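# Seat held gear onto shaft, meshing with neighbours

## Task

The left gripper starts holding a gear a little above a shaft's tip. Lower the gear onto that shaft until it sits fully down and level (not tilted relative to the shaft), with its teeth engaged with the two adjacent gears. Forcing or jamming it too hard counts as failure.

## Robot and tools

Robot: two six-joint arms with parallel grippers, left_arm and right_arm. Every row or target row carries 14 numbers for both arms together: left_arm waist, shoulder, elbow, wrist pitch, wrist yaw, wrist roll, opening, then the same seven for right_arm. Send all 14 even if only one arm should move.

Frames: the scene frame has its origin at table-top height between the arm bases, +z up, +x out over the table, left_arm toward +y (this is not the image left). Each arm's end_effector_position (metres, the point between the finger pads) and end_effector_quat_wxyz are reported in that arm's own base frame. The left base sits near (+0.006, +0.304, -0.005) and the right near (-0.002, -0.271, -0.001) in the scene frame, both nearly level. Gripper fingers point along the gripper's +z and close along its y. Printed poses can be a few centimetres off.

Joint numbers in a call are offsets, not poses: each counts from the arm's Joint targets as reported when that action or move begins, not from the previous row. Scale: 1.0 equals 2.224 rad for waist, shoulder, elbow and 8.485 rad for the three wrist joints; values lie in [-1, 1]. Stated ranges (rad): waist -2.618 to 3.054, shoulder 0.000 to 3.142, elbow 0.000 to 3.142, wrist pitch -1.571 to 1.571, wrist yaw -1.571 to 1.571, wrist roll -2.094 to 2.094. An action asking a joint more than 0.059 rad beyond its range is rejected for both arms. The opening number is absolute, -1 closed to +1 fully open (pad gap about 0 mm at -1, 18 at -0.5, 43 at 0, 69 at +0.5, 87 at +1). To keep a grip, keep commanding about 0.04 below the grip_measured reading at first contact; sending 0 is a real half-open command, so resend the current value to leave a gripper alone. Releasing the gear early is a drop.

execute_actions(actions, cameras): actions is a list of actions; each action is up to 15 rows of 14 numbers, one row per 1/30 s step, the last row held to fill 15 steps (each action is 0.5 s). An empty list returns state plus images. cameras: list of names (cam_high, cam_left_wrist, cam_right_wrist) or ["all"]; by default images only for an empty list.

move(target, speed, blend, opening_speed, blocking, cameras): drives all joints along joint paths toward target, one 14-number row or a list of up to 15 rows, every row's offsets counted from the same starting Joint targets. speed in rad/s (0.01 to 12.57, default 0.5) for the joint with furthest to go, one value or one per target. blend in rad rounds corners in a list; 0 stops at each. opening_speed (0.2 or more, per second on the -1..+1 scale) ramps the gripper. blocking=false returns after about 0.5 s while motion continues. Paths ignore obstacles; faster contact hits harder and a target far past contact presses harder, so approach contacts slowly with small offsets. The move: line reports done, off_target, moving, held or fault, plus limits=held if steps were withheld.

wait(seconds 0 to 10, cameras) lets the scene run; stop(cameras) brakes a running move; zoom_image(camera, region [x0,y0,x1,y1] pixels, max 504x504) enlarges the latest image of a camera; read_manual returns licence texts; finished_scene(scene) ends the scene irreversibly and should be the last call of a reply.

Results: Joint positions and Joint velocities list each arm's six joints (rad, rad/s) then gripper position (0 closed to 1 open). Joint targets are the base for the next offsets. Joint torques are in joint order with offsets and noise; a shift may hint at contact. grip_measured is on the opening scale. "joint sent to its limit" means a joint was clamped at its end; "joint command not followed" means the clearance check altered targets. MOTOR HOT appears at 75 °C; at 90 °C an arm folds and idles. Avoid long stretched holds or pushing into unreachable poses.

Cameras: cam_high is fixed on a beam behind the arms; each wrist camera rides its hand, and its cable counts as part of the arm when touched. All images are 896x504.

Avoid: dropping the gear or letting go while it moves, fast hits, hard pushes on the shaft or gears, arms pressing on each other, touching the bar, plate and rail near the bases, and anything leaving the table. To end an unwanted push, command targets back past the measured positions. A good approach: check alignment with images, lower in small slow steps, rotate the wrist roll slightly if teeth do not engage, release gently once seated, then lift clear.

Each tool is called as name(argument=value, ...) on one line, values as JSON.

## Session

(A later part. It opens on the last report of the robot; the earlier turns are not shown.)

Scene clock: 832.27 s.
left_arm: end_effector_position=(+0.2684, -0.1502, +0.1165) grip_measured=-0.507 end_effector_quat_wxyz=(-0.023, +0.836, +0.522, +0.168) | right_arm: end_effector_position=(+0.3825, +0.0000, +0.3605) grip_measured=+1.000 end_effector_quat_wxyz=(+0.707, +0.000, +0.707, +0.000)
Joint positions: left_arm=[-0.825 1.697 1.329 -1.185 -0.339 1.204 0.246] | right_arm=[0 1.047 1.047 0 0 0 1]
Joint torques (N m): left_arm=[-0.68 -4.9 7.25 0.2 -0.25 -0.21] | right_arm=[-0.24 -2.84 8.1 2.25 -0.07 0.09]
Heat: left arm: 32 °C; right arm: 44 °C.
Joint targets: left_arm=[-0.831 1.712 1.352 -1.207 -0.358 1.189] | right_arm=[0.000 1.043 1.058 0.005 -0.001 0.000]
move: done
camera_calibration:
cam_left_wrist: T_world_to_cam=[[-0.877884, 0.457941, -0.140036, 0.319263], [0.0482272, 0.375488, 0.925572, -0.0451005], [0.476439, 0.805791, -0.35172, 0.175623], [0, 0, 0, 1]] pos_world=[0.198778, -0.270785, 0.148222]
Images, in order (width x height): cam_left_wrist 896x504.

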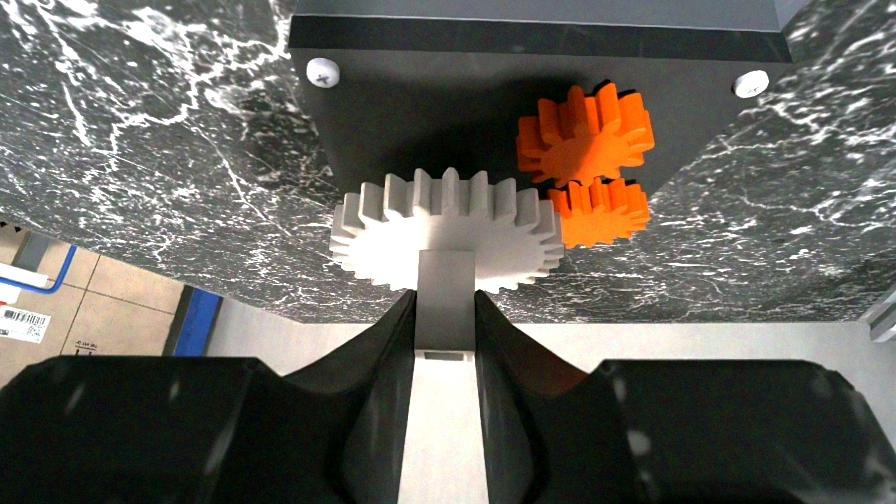

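move(target=[[0.0153,-0.0301,-0.0150,0.0010,0,0.0054,-1,0,0,0,0,0,0,1],[0.0153,-0.0301,-0.0360,0.0065,0,0.0054,-1,0,0,0,0,0,0,1]], speed=0.12, cameras=["cam_left_wrist","cam_high"])

zoom_image(camera="cam_left_wrist", region=[320, 60, 680, 380])

zoom_image(camera="cam_high", region=[460, 215, 560, 310])

Scene clock: 870.03 s.
left_arm: end_effector_position=(+0.2676, -0.1391, +0.1138) grip_measured=-0.507 end_effector_quat_wxyz=(-0.028, +0.834, +0.523, +0.172) | right_arm: end_effector_position=(+0.3825, +0.0000, +0.3605) grip_measured=+1.000 end_effector_quat_wxyz=(+0.707, +0.000, +0.707, +0.000)
Joint positions: left_arm=[-0.806 1.673 1.287 -1.169 -0.35 1.219 0.246] | right_arm=[0 1.047 1.047 0 0 0 1]
Joint torques (N m): left_arm=[0.69 -8.13 4.26 0.57 -0.17 0.16] | right_arm=[-0.24 -2.84 8.1 2.25 -0.07 0.09]
Heat: left arm: 34 °C; right arm: 44 °C.
Joint targets: left_arm=[-0.797 1.645 1.272 -1.152 -0.358 1.235] | right_arm=[0.000 1.043 1.058 0.005 -0.001 0.000]
move: done
camera_calibration:
cam_left_wrist: T_world_to_cam=[[-0.879575, 0.455819, -0.136296, 0.312834], [0.0443321, 0.363758, 0.930438, -0.0478529], [0.47369, 0.812348, -0.34016, 0.166367], [0, 0, 0, 1]] pos_world=[0.198476, -0.260337, 0.143754]
Images, in order (width x height): cam_high 896x504, cam_left_wrist 896x504.

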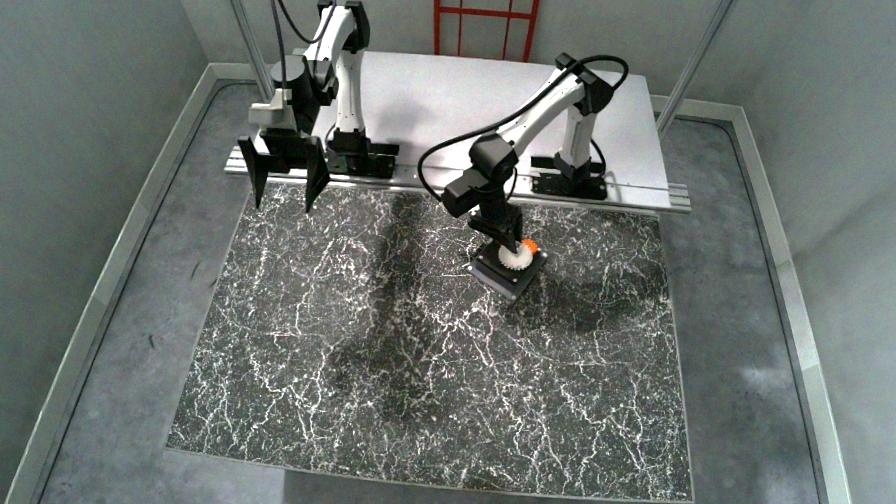

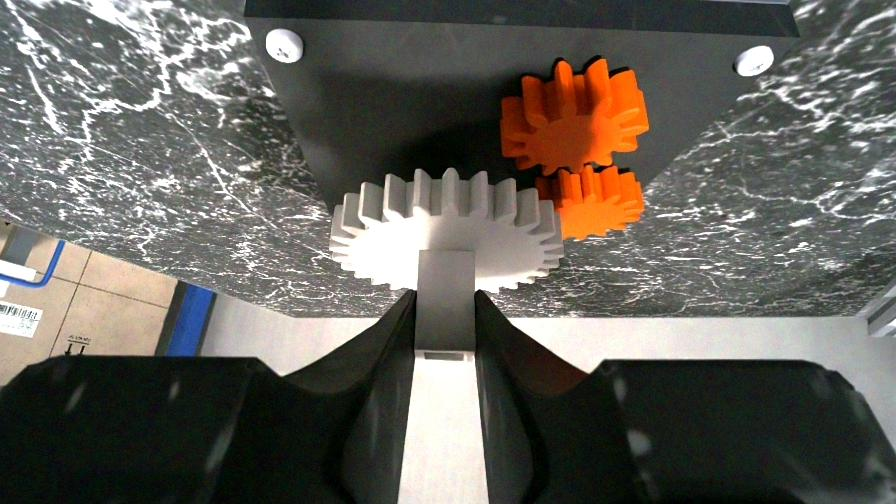

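Scaled by 1.400 from the camera's 896x504 image, which has a finer 1280x720 frame.

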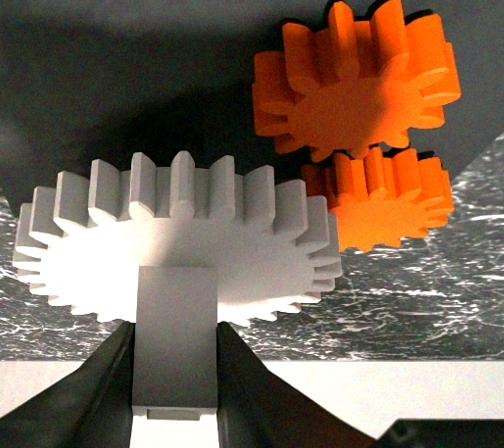

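Scaled by 5.040 from the camera's 896x504 image, which has a finer 1280x720 frame.

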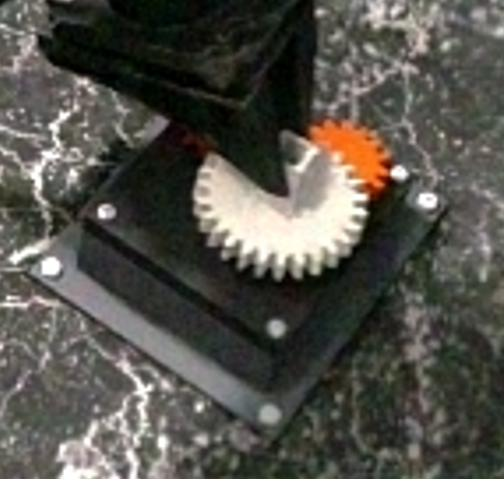

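move(target=[[0,0,0.0450,-0.0111,0,0,-1,0,0,0,0,0,0,1],[-0.0171,0.0225,0.0450,-0.0111,0,-0.0064,-1,0,0,0,0,0,0,1]], speed=0.15, cameras=["cam_left_wrist","cam_high"])

zoom_image(camera="cam_left_wrist", region=[320, 60, 680, 380])

zoom_image(camera="cam_high", region=[460, 215, 560, 310])

Scene clock: 925.00 s.
left_arm: end_effector_position=(+0.2660, -0.1477, +0.1276) grip_measured=-0.507 end_effector_quat_wxyz=(-0.024, +0.835, +0.523, +0.173) | right_arm: end_effector_position=(+0.3825, +0.0000, +0.3605) grip_measured=+1.000 end_effector_quat_wxyz=(+0.707, +0.000, +0.707, +0.000)
Joint positions: left_arm=[-0.83 1.68 1.35 -1.224 -0.35 1.196 0.246] | right_arm=[0 1.047 1.047 0 0 0 1]
Joint torques (N m): left_arm=[-0.58 -4.85 7.2 0.2 -0.17 -0.18] | right_arm=[-0.24 -2.82 8.1 2.25 -0.06 0.09]
Heat: left arm: 36 °C; right arm: 44 °C.
Joint targets: left_arm=[-0.835 1.695 1.372 -1.246 -0.358 1.181] | right_arm=[0.000 1.043 1.058 0.005 -0.001 0.000]
move: done
camera_calibration:
cam_left_wrist: T_world_to_cam=[[-0.877739, 0.456775, -0.144675, 0.317912], [0.0394229, 0.369773, 0.928286, -0.055054], [0.477515, 0.809089, -0.342571, 0.177613], [0, 0, 0, 1]] pos_world=[0.196401, -0.268561, 0.157945]
Images, in order (width x height): cam_high 896x504, cam_left_wrist 896x504.

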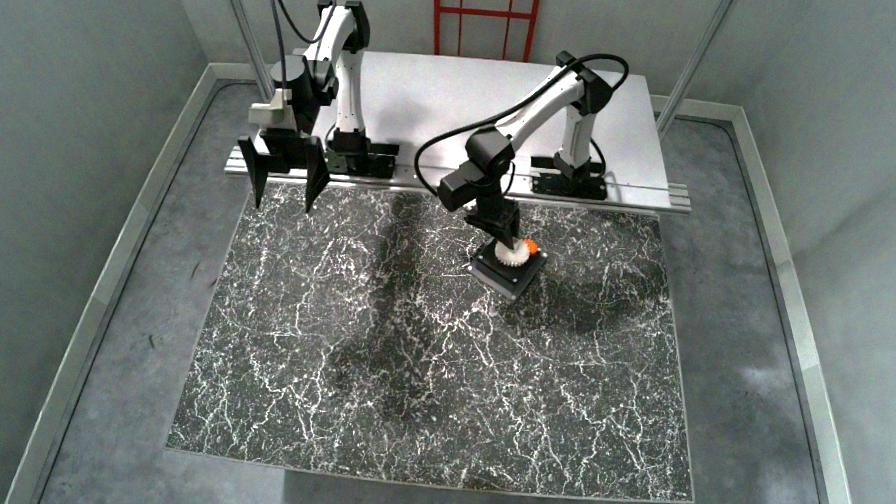

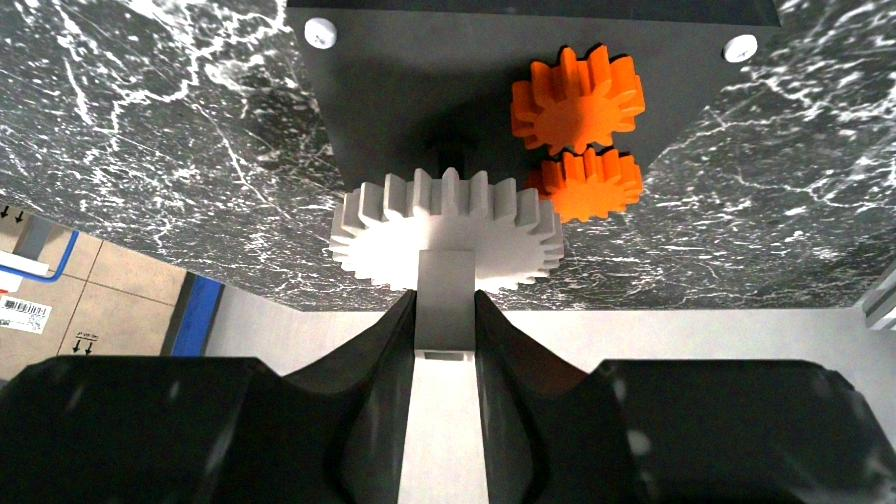

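Scaled by 1.400 from the camera's 896x504 image, which has a finer 1280x720 frame.

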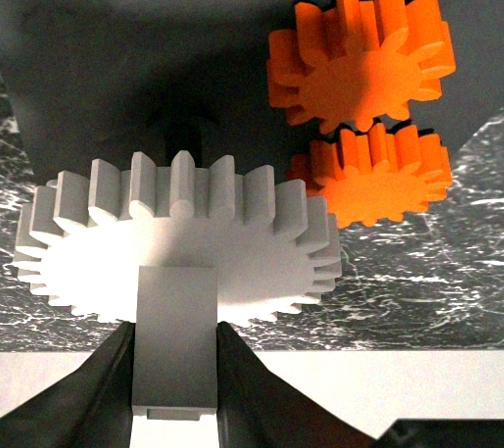

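Scaled by 5.040 from the camera's 896x504 image, which has a finer 1280x720 frame.

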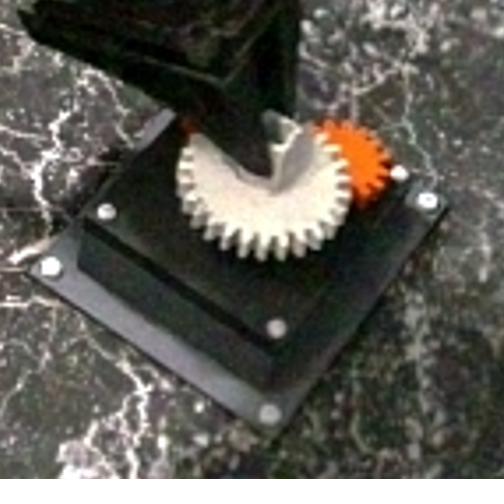

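zoom_image(camera="cam_left_wrist", region=[390, 100, 520, 220])

Scaled by 3.877 from the camera's 896x504 image, which has a finer 1280x720 frame.

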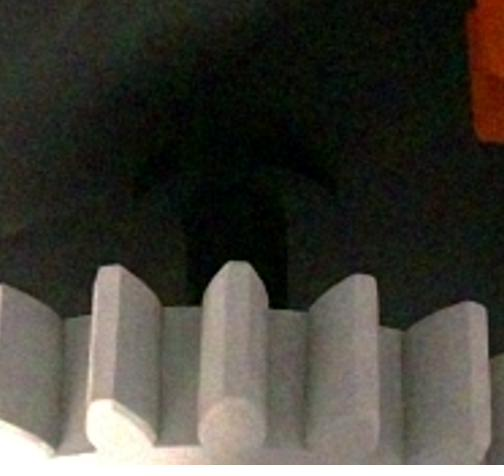

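move(target=[0.0121,0,-0.0283,0.0073,0,0.0010,-1,0,0,0,0,0,0,1], speed=0.12, cameras=["cam_left_wrist"])

zoom_image(camera="cam_left_wrist", region=[390, 100, 520, 220])

Scene clock: 953.67 s.
left_arm: end_effector_position=(+0.2672, -0.1437, +0.1195) grip_measured=-0.507 end_effector_quat_wxyz=(-0.024, +0.831, +0.528, +0.173) | right_arm: end_effector_position=(+0.3825, +0.0000, +0.3605) grip_measured=+1.000 end_effector_quat_wxyz=(+0.707, +0.000, +0.707, +0.000)
Joint positions: left_arm=[-0.817 1.68 1.318 -1.192 -0.35 1.195 0.246] | right_arm=[0 1.047 1.047 0 0 0 1]
Joint torques (N m): left_arm=[0.65 -4.77 4.74 0.52 -0.13 -0.1] | right_arm=[-0.24 -2.84 8.1 2.25 -0.07 0.09]
Heat: left arm: 35 °C; right arm: 44 °C.
Joint targets: left_arm=[-0.808 1.695 1.309 -1.184 -0.358 1.189] | right_arm=[0.000 1.043 1.058 0.005 -0.001 0.000]
move: done
camera_calibration:
cam_left_wrist: T_world_to_cam=[[-0.883675, 0.445001, -0.145231, 0.316039], [0.0341422, 0.370702, 0.928124, -0.0475307], [0.466854, 0.815202, -0.342773, 0.174842], [0, 0, 0, 1]] pos_world=[0.199273, -0.26555, 0.149944]
Images, in order (width x height): cam_left_wrist 896x504.

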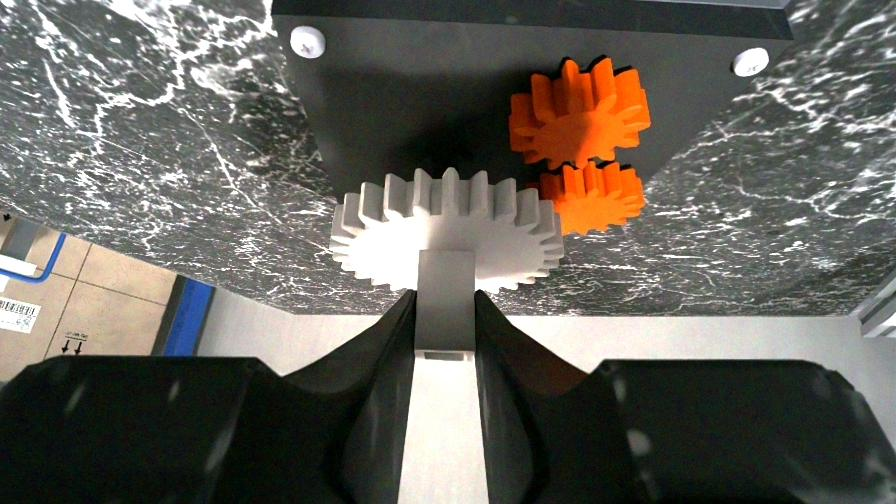

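Scaled by 3.877 from the camera's 896x504 image, which has a finer 1280x720 frame.

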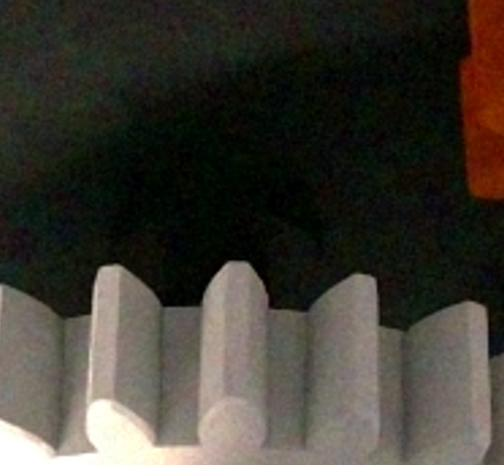

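move(target=[-0.009,0,0,0,0,0,-1.0,0,0,0,0,0,0,1], speed=0.1, cameras=["cam_left_wrist"])

zoom_image(camera="cam_left_wrist", region=[330, 60, 580, 220])

Scene clock: 989.40 s.
left_arm: end_effector_position=(+0.2668, -0.1447, +0.1195) grip_measured=-0.507 end_effector_quat_wxyz=(-0.024, +0.832, +0.527, +0.173) | right_arm: end_effector_position=(+0.3825, +0.0000, +0.3605) grip_measured=+1.000 end_effector_quat_wxyz=(+0.707, +0.000, +0.707, +0.000)
Joint positions: left_arm=[-0.821 1.68 1.318 -1.192 -0.35 1.195 0.246] | right_arm=[0 1.047 1.047 0 0 0 1]
Joint torques (N m): left_arm=[-0.77 -4.78 4.67 0.5 -0.16 -0.09] | right_arm=[-0.24 -2.84 8.1 2.25 -0.07 0.09]
Heat: left arm: 33 °C; right arm: 44 °C.
Joint targets: left_arm=[-0.828 1.695 1.309 -1.185 -0.358 1.189] | right_arm=[0.000 1.043 1.058 0.005 -0.001 0.000]
move: done
camera_calibration:
cam_left_wrist: T_world_to_cam=[[-0.882096, 0.447991, -0.145639, 0.316108], [0.0351266, 0.370858, 0.928025, -0.0473775], [0.469758, 0.813491, -0.342869, 0.174815], [0, 0, 0, 1]] pos_world=[0.198381, -0.266254, 0.149944]
Images, in order (width x height): cam_left_wrist 896x504.

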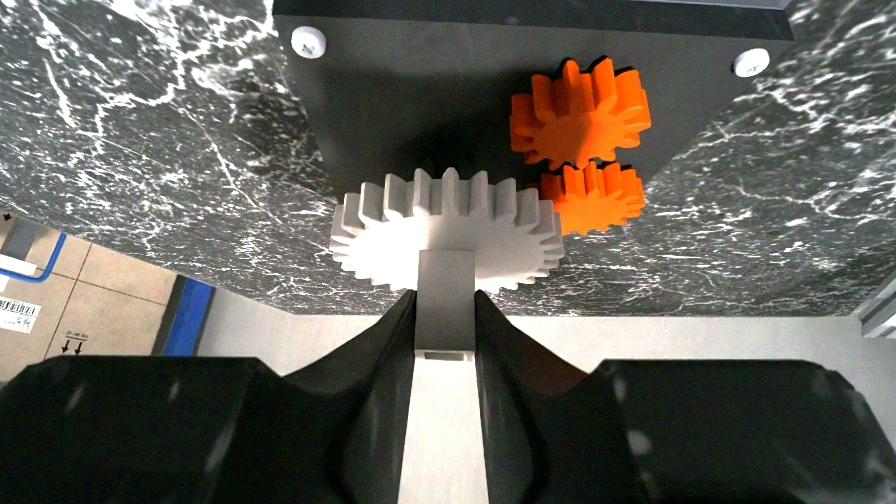

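Scaled by 2.016 from the camera's 896x504 image, which has a finer 1280x720 frame.

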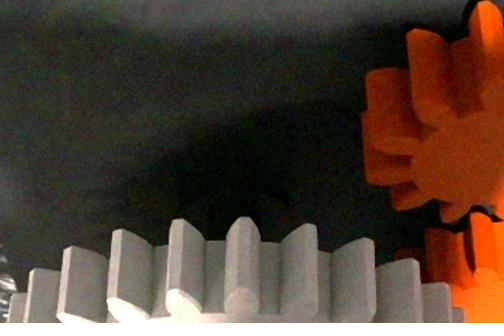

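move(target=[-0.005,0,-0.0075,0.0021,0,0,-1.0,0,0,0,0,0,0,1], speed=0.05)

Scene clock: 995.50 s.
left_arm: end_effector_position=(+0.2651, -0.1475, +0.1155) grip_measured=-0.507 end_effector_quat_wxyz=(-0.022, +0.835, +0.522, +0.173) | right_arm: end_effector_position=(+0.3825, +0.0000, +0.3605) grip_measured=+1.000 end_effector_quat_wxyz=(+0.707, +0.000, +0.707, +0.000)
Joint positions: left_arm=[-0.832 1.68 1.302 -1.174 -0.35 1.195 0.246] | right_arm=[0 1.047 1.047 0 0 0 1]
Joint torques (N m): left_arm=[-0.77 -4.72 4.59 0.51 -0.17 -0.07] | right_arm=[-0.24 -2.84 8.09 2.25 -0.07 0.09]
Heat: left arm: 33 °C; right arm: 44 °C.
Joint targets: left_arm=[-0.839 1.695 1.293 -1.167 -0.358 1.189] | right_arm=[0.000 1.043 1.058 0.005 -0.001 0.000]
move: done

move(target=[0,0,-0.0035,0.001,0,0,-1.0,0,0,0,0,0,0,1], speed=0.05, cameras=["cam_left_wrist"])

zoom_image(camera="cam_left_wrist", region=[330, 60, 580, 220])

Scene clock: 1001.57 s.
left_arm: end_effector_position=(+0.2650, -0.1475, +0.1136) grip_measured=-0.507 end_effector_quat_wxyz=(-0.022, +0.835, +0.522, +0.173) | right_arm: end_effector_position=(+0.3825, +0.0000, +0.3605) grip_measured=+1.000 end_effector_quat_wxyz=(+0.707, +0.000, +0.707, +0.000)
Joint positions: left_arm=[-0.832 1.68 1.294 -1.166 -0.35 1.195 0.246] | right_arm=[0 1.047 1.047 0 0 0 1]
Joint torques (N m): left_arm=[-0.77 -4.85 4.56 0.53 -0.16 -0.11] | right_arm=[-0.23 -2.84 8.1 2.25 -0.06 0.09]
Heat: left arm: 33 °C; right arm: 44 °C.
Joint targets: left_arm=[-0.839 1.695 1.284 -1.158 -0.358 1.189] | right_arm=[0.000 1.043 1.058 0.005 -0.001 0.000]
move: done
camera_calibration:
cam_left_wrist: T_world_to_cam=[[-0.876873, 0.457459, -0.147733, 0.315147], [0.0378203, 0.37201, 0.927458, -0.0413058], [0.479232, 0.807675, -0.343507, 0.172557], [0, 0, 0, 1]] pos_world=[0.195211, -0.268171, 0.144142]
Images, in order (width x height): cam_left_wrist 896x504.

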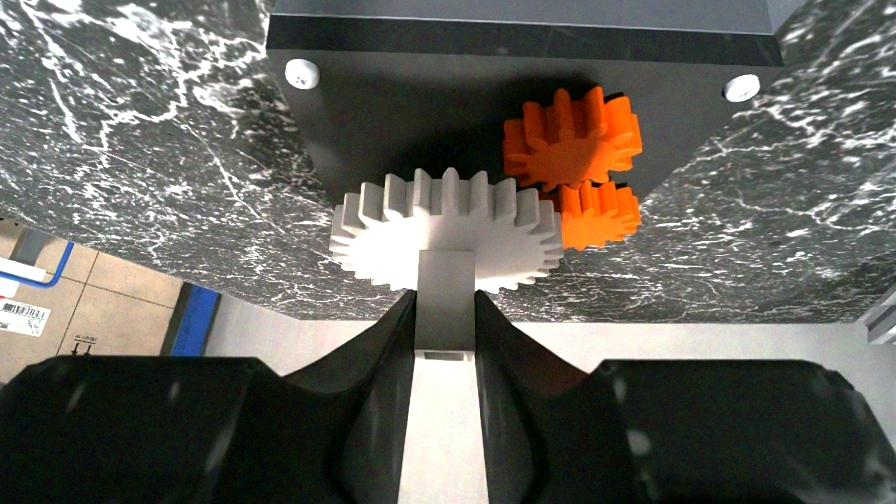

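Scaled by 2.016 from the camera's 896x504 image, which has a finer 1280x720 frame.

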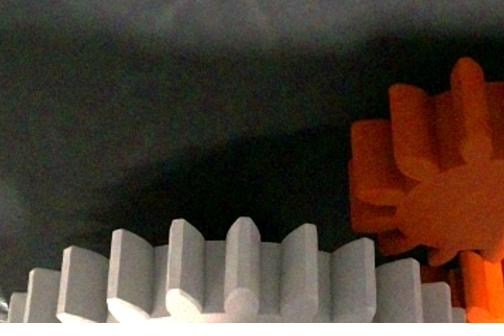

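move(target=[0,0,-0.0088,0.0026,0,0,-1.0,0,0,0,0,0,0,1], speed=0.05)

Scene clock: 1004.87 s.
left_arm: end_effector_position=(+0.2662, -0.1470, +0.1104) grip_measured=-0.507 end_effector_quat_wxyz=(-0.020, +0.834, +0.522, +0.177) | right_arm: end_effector_position=(+0.3825, +0.0000, +0.3605) grip_measured=+1.000 end_effector_quat_wxyz=(+0.707, +0.000, +0.707, +0.000)
Joint positions: left_arm=[-0.832 1.68 1.279 -1.145 -0.358 1.195 0.246] | right_arm=[0 1.047 1.047 0 0 0 1]
Joint torques (N m): left_arm=[-0.77 -4.79 4.25 0.52 -0.08 -0.11] | right_arm=[-0.24 -2.84 8.1 2.25 -0.07 0.09]
Heat: left arm: 33 °C; right arm: 44 °C.
Joint targets: left_arm=[-0.839 1.695 1.265 -1.136 -0.358 1.189] | right_arm=[0.000 1.043 1.058 0.005 -0.001 0.000]
move: done

move(target=[0,0,-0.0075,0.0026,0.0035,0,-1.0,0,0,0,0,0,0,1], speed=0.1)

move(target=[0,0,0,0,-0.007,0,-1.0,0,0,0,0,0,0,1], speed=0.1)

move(target=[0,0,0,0.0035,0.0035,0,-1.0,0,0,0,0,0,0,1], speed=0.1)

move(target=[0,0,0,-0.007,0,0,-1.0,0,0,0,0,0,0,1], speed=0.1, cameras=["cam_left_wrist"])

zoom_image(camera="cam_left_wrist", region=[430, 80, 680, 240])

Scene clock: 1014.47 s.
left_arm: end_effector_position=(+0.2661, -0.1460, +0.1087) grip_measured=-0.508 end_effector_quat_wxyz=(-0.021, +0.834, +0.522, +0.179) | right_arm: end_effector_position=(+0.3825, +0.0000, +0.3605) grip_measured=+1.000 end_effector_quat_wxyz=(+0.707, +0.000, +0.707, +0.000)
Joint positions: left_arm=[-0.832 1.68 1.27 -1.139 -0.362 1.195 0.246] | right_arm=[0 1.047 1.047 0 0 0 1]
Joint torques (N m): left_arm=[-0.79 -4.77 3.54 0.67 0.35 -0.07] | right_arm=[-0.24 -2.84 8.1 2.25 -0.07 0.09]
Heat: left arm: 32 °C; right arm: 44 °C.
Joint targets: left_arm=[-0.839 1.695 1.248 -1.114 -0.328 1.189] | right_arm=[0.000 1.043 1.058 0.005 -0.001 0.000]
move: done

Scene clock: 1015.33 s.
left_arm: end_effector_position=(+0.2672, -0.1449, +0.1095) grip_measured=-0.508 end_effector_quat_wxyz=(-0.023, +0.833, +0.520, +0.187) | right_arm: end_effector_position=(+0.3825, +0.0000, +0.3605) grip_measured=+1.000 end_effector_quat_wxyz=(+0.707, +0.000, +0.707, +0.000)
Joint positions: left_arm=[-0.835 1.68 1.267 -1.136 -0.379 1.195 0.246] | right_arm=[0 1.047 1.047 0 0 0 1]
Joint torques (N m): left_arm=[-0.39 -4.75 3.97 0.64 -0.19 -0.1] | right_arm=[-0.24 -2.82 8.09 2.25 -0.07 0.09]
Heat: left arm: 32 °C; right arm: 44 °C.
Joint targets: left_arm=[-0.839 1.695 1.248 -1.114 -0.388 1.189] | right_arm=[0.000 1.043 1.058 0.005 -0.001 0.000]
move: done

Scene clock: 1016.03 s.
left_arm: end_effector_position=(+0.2682, -0.1468, +0.1074) grip_measured=-0.509 end_effector_quat_wxyz=(-0.018, +0.833, +0.521, +0.186) | right_arm: end_effector_position=(+0.3825, +0.0000, +0.3605) grip_measured=+1.000 end_effector_quat_wxyz=(+0.707, +0.000, +0.707, +0.000)
Joint positions: left_arm=[-0.835 1.68 1.26 -1.119 -0.375 1.195 0.245] | right_arm=[0 1.047 1.047 0 0 0 1]
Joint torques (N m): left_arm=[-0.46 -4.79 4.45 0.79 0.14 -0.09] | right_arm=[-0.24 -2.82 8.12 2.25 -0.06 0.09]
Heat: left arm: 32 °C; right arm: 44 °C.
Joint targets: left_arm=[-0.839 1.695 1.248 -1.084 -0.358 1.189] | right_arm=[0.000 1.043 1.058 0.005 -0.001 0.000]
move: done

Scene clock: 1016.87 s.
left_arm: end_effector_position=(+0.2675, -0.1462, +0.1074) grip_measured=-0.509 end_effector_quat_wxyz=(-0.020, +0.833, +0.520, +0.186) | right_arm: end_effector_position=(+0.3825, +0.0000, +0.3605) grip_measured=+1.000 end_effector_quat_wxyz=(+0.707, +0.000, +0.707, +0.000)
Joint positions: left_arm=[-0.835 1.68 1.26 -1.123 -0.375 1.195 0.245] | right_arm=[0 1.047 1.047 0 0 0 1]
Joint torques (N m): left_arm=[-0.44 -4.85 4.56 0.26 0.12 -0.1] | right_arm=[-0.24 -2.84 8.1 2.25 -0.07 0.09]
Heat: left arm: 32 °C; right arm: 44 °C.
Joint targets: left_arm=[-0.839 1.695 1.248 -1.144 -0.358 1.189] | right_arm=[0.000 1.043 1.058 0.005 -0.001 0.000]
move: done
camera_calibration:
cam_left_wrist: T_world_to_cam=[[-0.871803, 0.461609, -0.16394, 0.31688], [0.0165549, 0.362243, 0.931937, -0.0323257], [0.489577, 0.809751, -0.323446, 0.163599], [0, 0, 0, 1]] pos_world=[0.196698, -0.267039, 0.13499]
Images, in order (width x height): cam_left_wrist 896x504.

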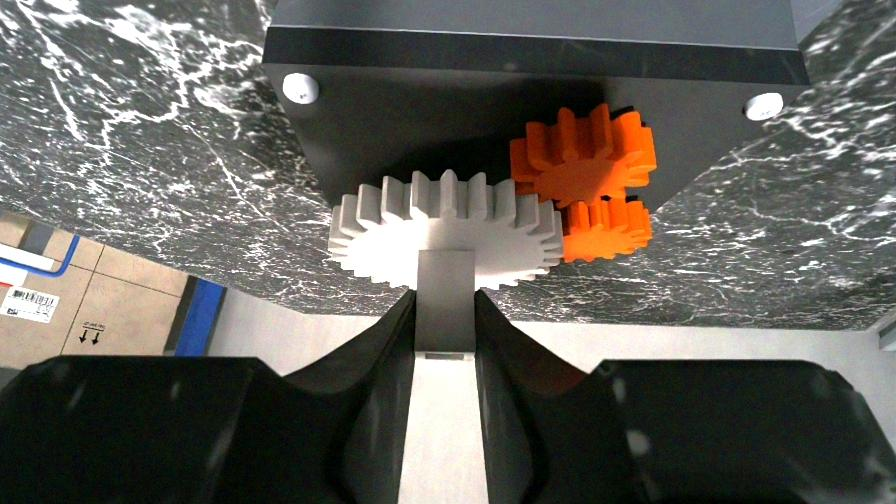

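Scaled by 2.016 from the camera's 896x504 image, which has a finer 1280x720 frame.

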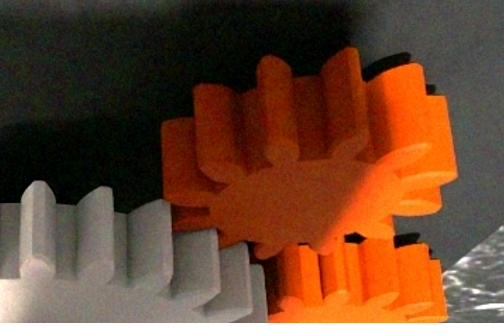

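move(target=[0,0,-0.009,0.006,-0.002,0,-1.0,0,0,0,0,0,0,1], speed=0.1)

Scene clock: 1023.47 s.
left_arm: end_effector_position=(+0.2673, -0.1460, +0.1064) grip_measured=-0.509 end_effector_quat_wxyz=(-0.021, +0.834, +0.518, +0.189) | right_arm: end_effector_position=(+0.3825, +0.0000, +0.3605) grip_measured=+1.000 end_effector_quat_wxyz=(+0.707, +0.000, +0.707, +0.000)
Joint positions: left_arm=[-0.84 1.68 1.253 -1.117 -0.382 1.195 0.245] | right_arm=[0 1.047 1.047 0 0 0 1]
Joint torques (N m): left_arm=[-0.09 -4.83 3.44 0.7 0 -0.11] | right_arm=[-0.24 -2.84 8.1 2.25 -0.07 0.09]
Heat: left arm: 33 °C; right arm: 44 °C.
Joint targets: left_arm=[-0.839 1.695 1.228 -1.093 -0.375 1.189] | right_arm=[0.000 1.043 1.058 0.005 -0.001 0.000]
move: done

move(target=[[0,0.005,0.005,0,0,-0.0106,-1.0,0,0,0,0,0,0,1],[0,0.0085,0.010,0,0,-0.0188,-1.0,0,0,0,0,0,0,1]], speed=0.15, cameras=["cam_left_wrist"])

zoom_image(camera="cam_left_wrist", region=[430, 80, 680, 240])

Scene clock: 1031.83 s.
left_arm: end_effector_position=(+0.2662, -0.1477, +0.1019) grip_measured=-0.509 end_effector_quat_wxyz=(-0.003, +0.794, +0.575, +0.197) | right_arm: end_effector_position=(+0.3825, +0.0000, +0.3605) grip_measured=+1.000 end_effector_quat_wxyz=(+0.707, +0.000, +0.707, +0.000)
Joint positions: left_arm=[-0.844 1.697 1.254 -1.093 -0.395 1.05 0.245] | right_arm=[0 1.047 1.047 0 0 0 1]
Joint torques (N m): left_arm=[0.27 -4.83 5.05 0.47 0.14 -0.22] | right_arm=[-0.24 -2.84 8.1 2.25 -0.07 0.09]
Heat: left arm: 32 °C; right arm: 44 °C.
Joint targets: left_arm=[-0.839 1.714 1.251 -1.093 -0.375 1.030] | right_arm=[0.000 1.043 1.058 0.005 -0.001 0.000]
move: done
camera_calibration:
cam_left_wrist: T_world_to_cam=[[-0.912329, 0.342373, -0.22458, 0.314877], [-0.0792099, 0.390546, 0.917169, 0.00458602], [0.401723, 0.854549, -0.329187, 0.194286], [0, 0, 0, 1]] pos_world=[0.209585, -0.275624, 0.130466]
Images, in order (width x height): cam_left_wrist 896x504.

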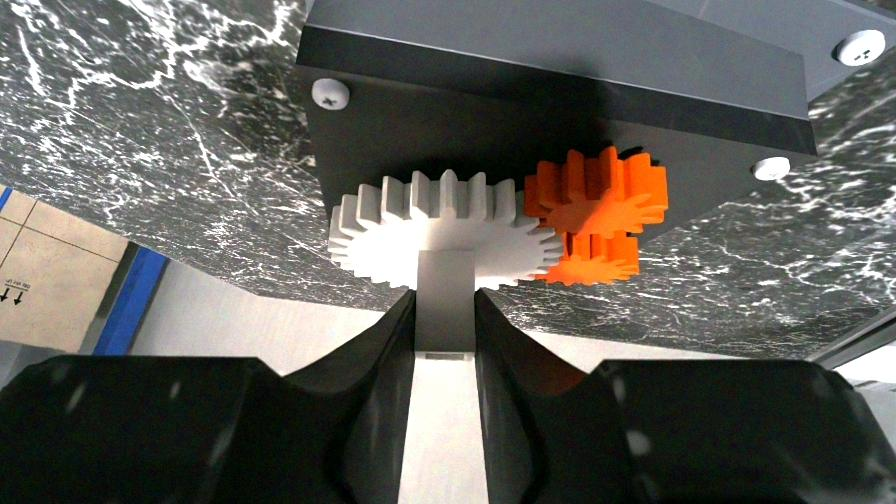

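Scaled by 2.016 from the camera's 896x504 image, which has a finer 1280x720 frame.

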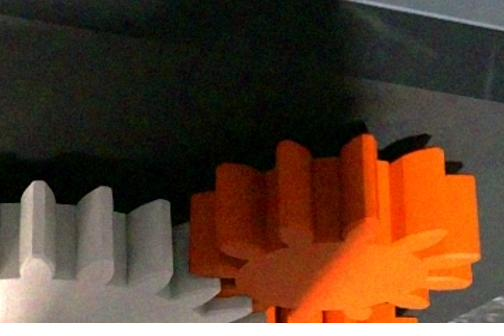

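move(target=[0,0,-0.0075,0.003,-0.001,0,-1.0,0,0,0,0,0,0,1], speed=0.1)

Scene clock: 1038.37 s.
left_arm: end_effector_position=(+0.2669, -0.1485, +0.0995) grip_measured=-0.509 end_effector_quat_wxyz=(+0.001, +0.792, +0.577, +0.197) | right_arm: end_effector_position=(+0.3825, +0.0000, +0.3605) grip_measured=+1.000 end_effector_quat_wxyz=(+0.707, +0.000, +0.707, +0.000)
Joint positions: left_arm=[-0.844 1.697 1.245 -1.077 -0.395 1.046 0.245] | right_arm=[0 1.047 1.047 0 0 0 1]
Joint torques (N m): left_arm=[0.17 -4.68 4.57 0.6 0.06 -0.21] | right_arm=[-0.24 -2.84 8.1 2.25 -0.07 0.09]
Heat: left arm: 33 °C; right arm: 44 °C.
Joint targets: left_arm=[-0.839 1.714 1.234 -1.068 -0.383 1.030] | right_arm=[0.000 1.043 1.058 0.005 -0.001 0.000]
move: done

move(target=[0.001,0,-0.0075,0.003,-0.002,0,-1.0,0,0,0,0,0,0,1], speed=0.1, cameras=["cam_left_wrist"])

zoom_image(camera="cam_left_wrist", region=[300, 120, 700, 320])

Scene clock: 1043.10 s.
left_arm: end_effector_position=(+0.2678, -0.1476, +0.0980) grip_measured=-0.509 end_effector_quat_wxyz=(+0.001, +0.791, +0.577, +0.201) | right_arm: end_effector_position=(+0.3825, +0.0000, +0.3605) grip_measured=+1.000 end_effector_quat_wxyz=(+0.707, +0.000, +0.707, +0.000)
Joint positions: left_arm=[-0.844 1.697 1.235 -1.065 -0.403 1.046 0.245] | right_arm=[0 1.047 1.047 0 0 0 1]
Joint torques (N m): left_arm=[0.55 -4.81 3.97 0.72 -0.07 -0.21] | right_arm=[-0.24 -2.84 8.1 2.25 -0.07 0.09]
Heat: left arm: 33 °C; right arm: 44 °C.
Joint targets: left_arm=[-0.837 1.714 1.217 -1.042 -0.400 1.030] | right_arm=[0.000 1.043 1.058 0.005 -0.001 0.000]
move: done
camera_calibration:
cam_left_wrist: T_world_to_cam=[[-0.910556, 0.337951, -0.238068, 0.315607], [-0.0935309, 0.392539, 0.914967, 0.0125151], [0.402665, 0.855396, -0.32582, 0.191789], [0, 0, 0, 1]] pos_world=[0.211322, -0.275628, 0.126174]
Images, in order (width x height): cam_left_wrist 896x504.

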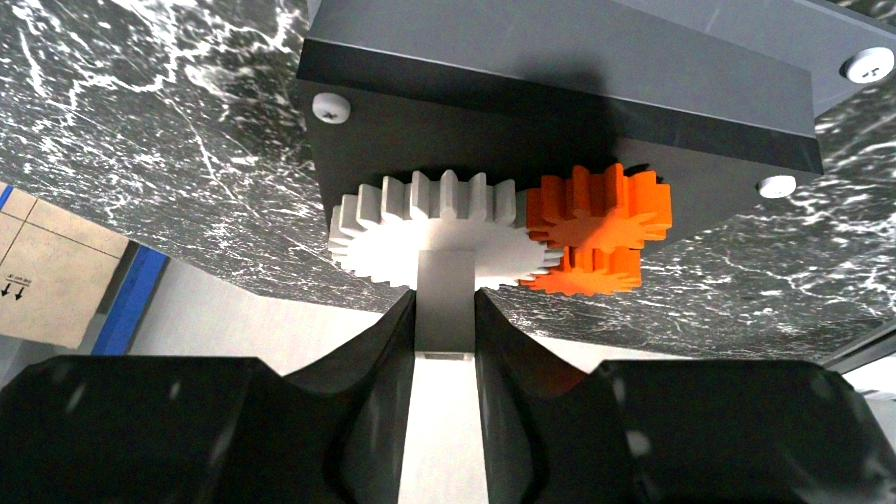

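Scaled by 1.260 from the camera's 896x504 image, which has a finer 1280x720 frame.

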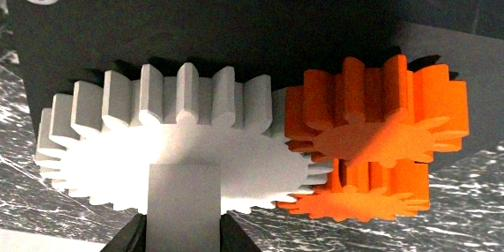

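move(target=[[0,0.0025,0.003,0,0,-0.006,-1.0,0,0,0,0,0,0,1],[0,0.004,0.004,0,0,-0.011,-1.0,0,0,0,0,0,0,1]], speed=0.15)

Scene clock: 1048.90 s.
left_arm: end_effector_position=(+0.2671, -0.1475, +0.0979) grip_measured=-0.508 end_effector_quat_wxyz=(+0.010, +0.774, +0.599, +0.204) | right_arm: end_effector_position=(+0.3825, +0.0000, +0.3605) grip_measured=+1.000 end_effector_quat_wxyz=(+0.707, +0.000, +0.707, +0.000)
Joint positions: left_arm=[-0.844 1.697 1.235 -1.058 -0.408 0.991 0.246] | right_arm=[0 1.047 1.047 0 0 0 1]
Joint torques (N m): left_arm=[0.46 -4.05 4.66 0.68 -0.03 -0.61] | right_arm=[-0.24 -2.82 8.1 2.25 -0.06 0.09]
Heat: left arm: 32 °C; right arm: 44 °C.
Joint targets: left_arm=[-0.837 1.723 1.226 -1.042 -0.400 0.936] | right_arm=[0.000 1.043 1.058 0.005 -0.001 0.000]
move: off_target (left_arm); left_arm: the wrist roll is farthest, 0.054 rad from its target

move(target=[0,-0.003,-0.006,0.0015,-0.001,0.0075,-1.0,0,0,0,0,0,0,1], speed=0.15, cameras=["cam_left_wrist","cam_high"])

zoom_image(camera="cam_left_wrist", region=[470, 150, 690, 320])

zoom_image(camera="cam_high", region=[200, 150, 460, 330])

Scene clock: 1055.03 s.
left_arm: end_effector_position=(+0.2678, -0.1475, +0.0982) grip_measured=-0.508 end_effector_quat_wxyz=(+0.009, +0.777, +0.596, +0.205) | right_arm: end_effector_position=(+0.3825, +0.0000, +0.3605) grip_measured=+1.000 end_effector_quat_wxyz=(+0.707, +0.000, +0.707, +0.000)
Joint positions: left_arm=[-0.844 1.697 1.235 -1.058 -0.41 1 0.246] | right_arm=[0 1.047 1.047 0 0 0 1]
Joint torques (N m): left_arm=[0.53 -4.52 3.47 0.77 -0.11 -0.05] | right_arm=[-0.24 -2.84 8.1 2.25 -0.07 0.09]
Heat: left arm: 32 °C; right arm: 44 °C.
Joint targets: left_arm=[-0.837 1.716 1.213 -1.029 -0.409 1.000] | right_arm=[0.000 1.043 1.058 0.005 -0.001 0.000]
move: done
camera_calibration:
cam_left_wrist: T_world_to_cam=[[-0.918939, 0.294949, -0.261832, 0.313911], [-0.129155, 0.402222, 0.906387, 0.0241817], [0.372652, 0.866731, -0.331523, 0.202051], [0, 0, 0, 1]] pos_world=[0.216293, -0.277438, 0.127258]
Images, in order (width x height): cam_high 896x504, cam_left_wrist 896x504.

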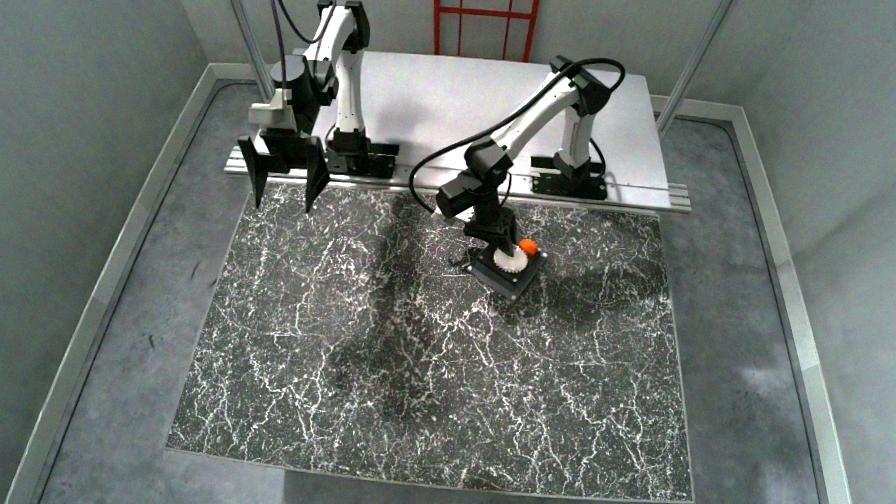

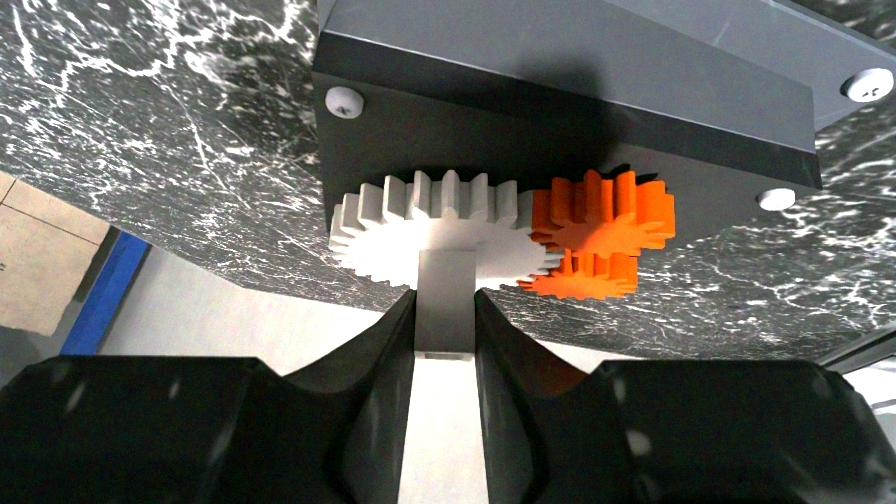

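Scaled by 2.291 from the camera's 896x504 image, which has a finer 1280x720 frame.

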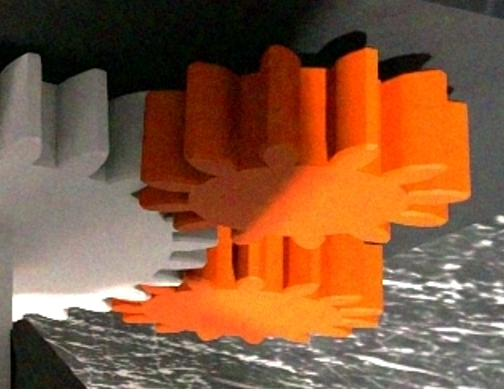

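Scaled by 1.938 from the camera's 896x504 image, which has a finer 1280x720 frame.

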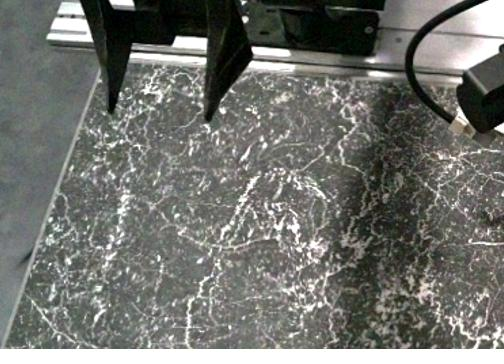

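move(target=[-0.001,0,0.007,-0.003,0,0,-1.0,0,0,0,0,0,0,1], speed=0.1)

move(target=[0,0,0,0,0,0,-0.42,0,0,0,0,0,0,1], opening_speed=0.3, cameras=["cam_left_wrist"])

zoom_image(camera="cam_left_wrist", region=[320, 140, 690, 320])

Scene clock: 1064.80 s.
left_arm: end_effector_position=(+0.2677, -0.1474, +0.0982) grip_measured=-0.508 end_effector_quat_wxyz=(+0.009, +0.777, +0.595, +0.205) | right_arm: end_effector_position=(+0.3825, +0.0000, +0.3605) grip_measured=+1.000 end_effector_quat_wxyz=(+0.707, +0.000, +0.707, +0.000)
Joint positions: left_arm=[-0.844 1.697 1.235 -1.058 -0.41 1.001 0.246] | right_arm=[0 1.047 1.047 0 0 0 1]
Joint torques (N m): left_arm=[0.39 -4.62 4.89 0.55 -0.09 -0.03] | right_arm=[-0.24 -2.84 8.1 2.25 -0.07 0.09]
Heat: left arm: 32 °C; right arm: 44 °C.
Joint targets: left_arm=[-0.839 1.716 1.228 -1.055 -0.409 1.000] | right_arm=[0.000 1.043 1.058 0.005 -0.001 0.000]
move: done

Scene clock: 1066.93 s.
left_arm: end_effector_position=(+0.2679, -0.1474, +0.0983) grip_measured=-0.420 end_effector_quat_wxyz=(+0.009, +0.777, +0.595, +0.205) | right_arm: end_effector_position=(+0.3825, +0.0000, +0.3605) grip_measured=+1.000 end_effector_quat_wxyz=(+0.707, +0.000, +0.707, +0.000)
Joint positions: left_arm=[-0.844 1.697 1.235 -1.058 -0.411 1.001 0.29] | right_arm=[0 1.047 1.047 0 0 0 1]
Joint torques (N m): left_arm=[0.35 -4.57 4.82 0.51 -0.07 -0.03] | right_arm=[-0.24 -2.84 8.1 2.25 -0.06 0.09]
Heat: left arm: 32 °C; right arm: 44 °C.
Joint targets: left_arm=[-0.839 1.716 1.228 -1.055 -0.409 1.000] | right_arm=[0.000 1.043 1.058 0.005 -0.001 0.000]
move: done
camera_calibration:
cam_left_wrist: T_world_to_cam=[[-0.918703, 0.295815, -0.261682, 0.313935], [-0.129063, 0.401335, 0.906793, 0.0238983], [0.373265, 0.866847, -0.330529, 0.201739], [0, 0, 0, 1]] pos_world=[0.216195, -0.277335, 0.127161]
Images, in order (width x height): cam_left_wrist 896x504.

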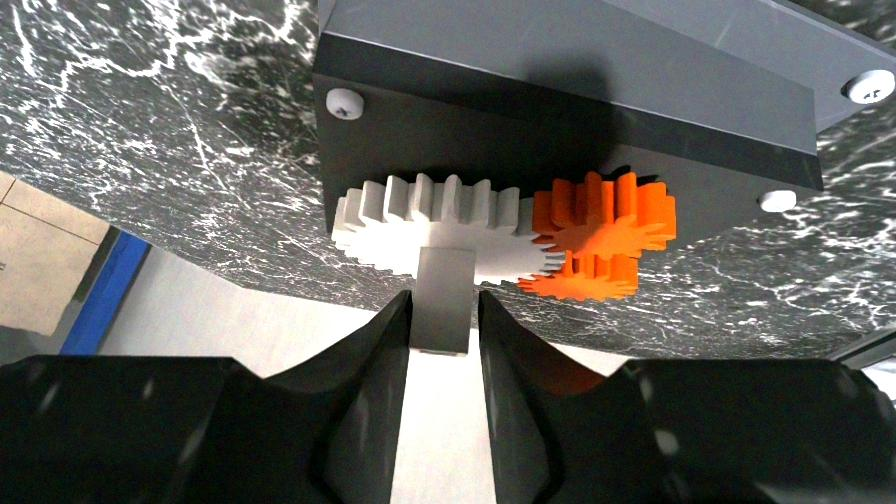

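Scaled by 1.362 from the camera's 896x504 image, which has a finer 1280x720 frame.

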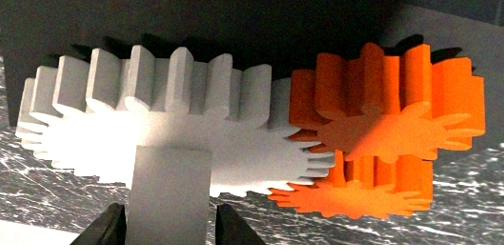

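move(target=[[0,0,0,0,0,0,-0.48,0,0,0,0,0,0,1],[0,-0.0048,-0.0056,0.0003,0,0.0071,-0.48,0,0,0,0,0,0,1],[0,-0.0095,-0.0113,0.0005,0,0.0153,-0.48,0,0,0,0,0,0,1]], speed=0.15, opening_speed=0.5, cameras=["cam_left_wrist"])

zoom_image(camera="cam_left_wrist", region=[320, 140, 690, 320])

Scene clock: 1078.30 s.
left_arm: end_effector_position=(+0.2694, -0.1459, +0.0950) grip_measured=-0.480 end_effector_quat_wxyz=(-0.009, +0.810, +0.549, +0.205) | right_arm: end_effector_position=(+0.3825, +0.0000, +0.3605) grip_measured=+1.000 end_effector_quat_wxyz=(+0.707, +0.000, +0.707, +0.000)
Joint positions: left_arm=[-0.844 1.697 1.217 -1.053 -0.411 1.113 0.26] | right_arm=[0 1.047 1.047 0 0 0 1]
Joint torques (N m): left_arm=[0.36 -6.27 4.34 0.51 -0.09 0.14] | right_arm=[-0.24 -2.84 8.1 2.25 -0.07 0.09]
Heat: left arm: 32 °C; right arm: 44 °C.
Joint targets: left_arm=[-0.839 1.695 1.203 -1.050 -0.409 1.130] | right_arm=[0.000 1.043 1.058 0.005 -0.001 0.000]
move: done
camera_calibration:
cam_left_wrist: T_world_to_cam=[[-0.891159, 0.400441, -0.213267, 0.317368], [-0.0569132, 0.367687, 0.928207, 0.000056437], [0.450108, 0.839317, -0.304877, 0.171544], [0, 0, 0, 1]] pos_world=[0.205615, -0.271088, 0.119931]
Images, in order (width x height): cam_left_wrist 896x504.

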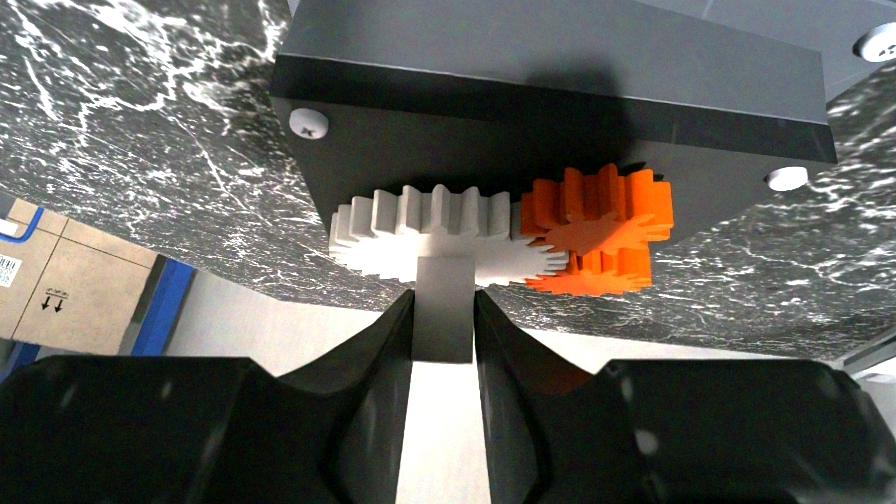

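Scaled by 1.362 from the camera's 896x504 image, which has a finer 1280x720 frame.

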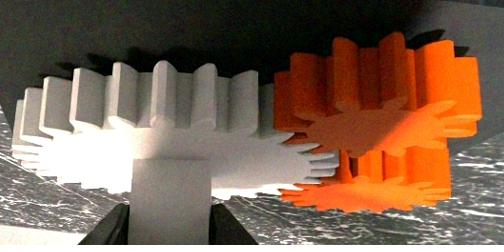

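move(target=[[0,-0.002,-0.001,0.0003,0,0.0071,-0.48,0,0,0,0,0,0,1],[0,-0.004,-0.002,0.0005,0,0.0165,-0.48,0,0,0,0,0,0,1]], speed=0.15, cameras=["cam_left_wrist"])

zoom_image(camera="cam_left_wrist", region=[320, 140, 690, 320])

Scene clock: 1088.87 s.
left_arm: end_effector_position=(+0.2721, -0.1461, +0.0937) grip_measured=-0.480 end_effector_quat_wxyz=(-0.028, +0.845, +0.494, +0.202) | right_arm: end_effector_position=(+0.3825, +0.0000, +0.3605) grip_measured=+1.000 end_effector_quat_wxyz=(+0.707, +0.000, +0.707, +0.000)
Joint positions: left_arm=[-0.844 1.697 1.207 -1.055 -0.411 1.245 0.26] | right_arm=[0 1.047 1.047 0 0 0 1]
Joint torques (N m): left_arm=[0.29 -6.9 4.6 0.52 -0.09 0.2] | right_arm=[-0.24 -2.84 8.09 2.25 -0.07 0.09]
Heat: left arm: 32 °C; right arm: 44 °C.
Joint targets: left_arm=[-0.839 1.686 1.199 -1.046 -0.409 1.270] | right_arm=[0.000 1.043 1.058 0.005 -0.001 0.000]
move: done
camera_calibration:
cam_left_wrist: T_world_to_cam=[[-0.843179, 0.514705, -0.155328, 0.317761], [0.0227396, 0.322795, 0.946196, -0.0284047], [0.537151, 0.794281, -0.283878, 0.137968], [0, 0, 0, 1]] pos_world=[0.194465, -0.26397, 0.1154]
Images, in order (width x height): cam_left_wrist 896x504.

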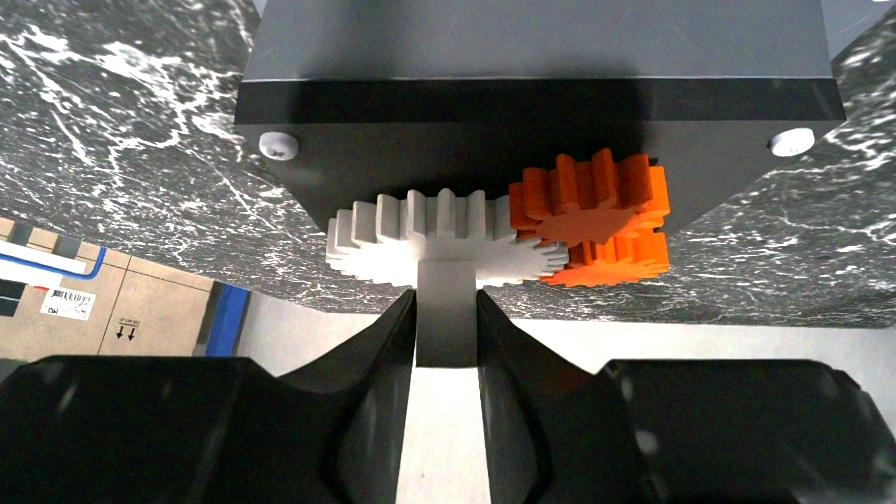

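Scaled by 1.362 from the camera's 896x504 image, which has a finer 1280x720 frame.

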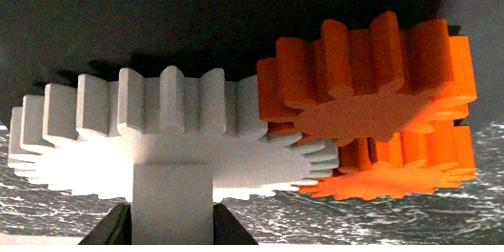

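zoom_image(camera="cam_left_wrist", region=[490, 190, 690, 300])

Scaled by 2.520 from the camera's 896x504 image, which has a finer 1280x720 frame.

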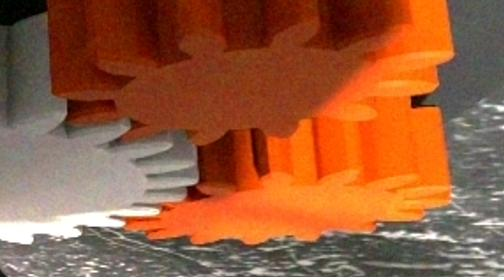

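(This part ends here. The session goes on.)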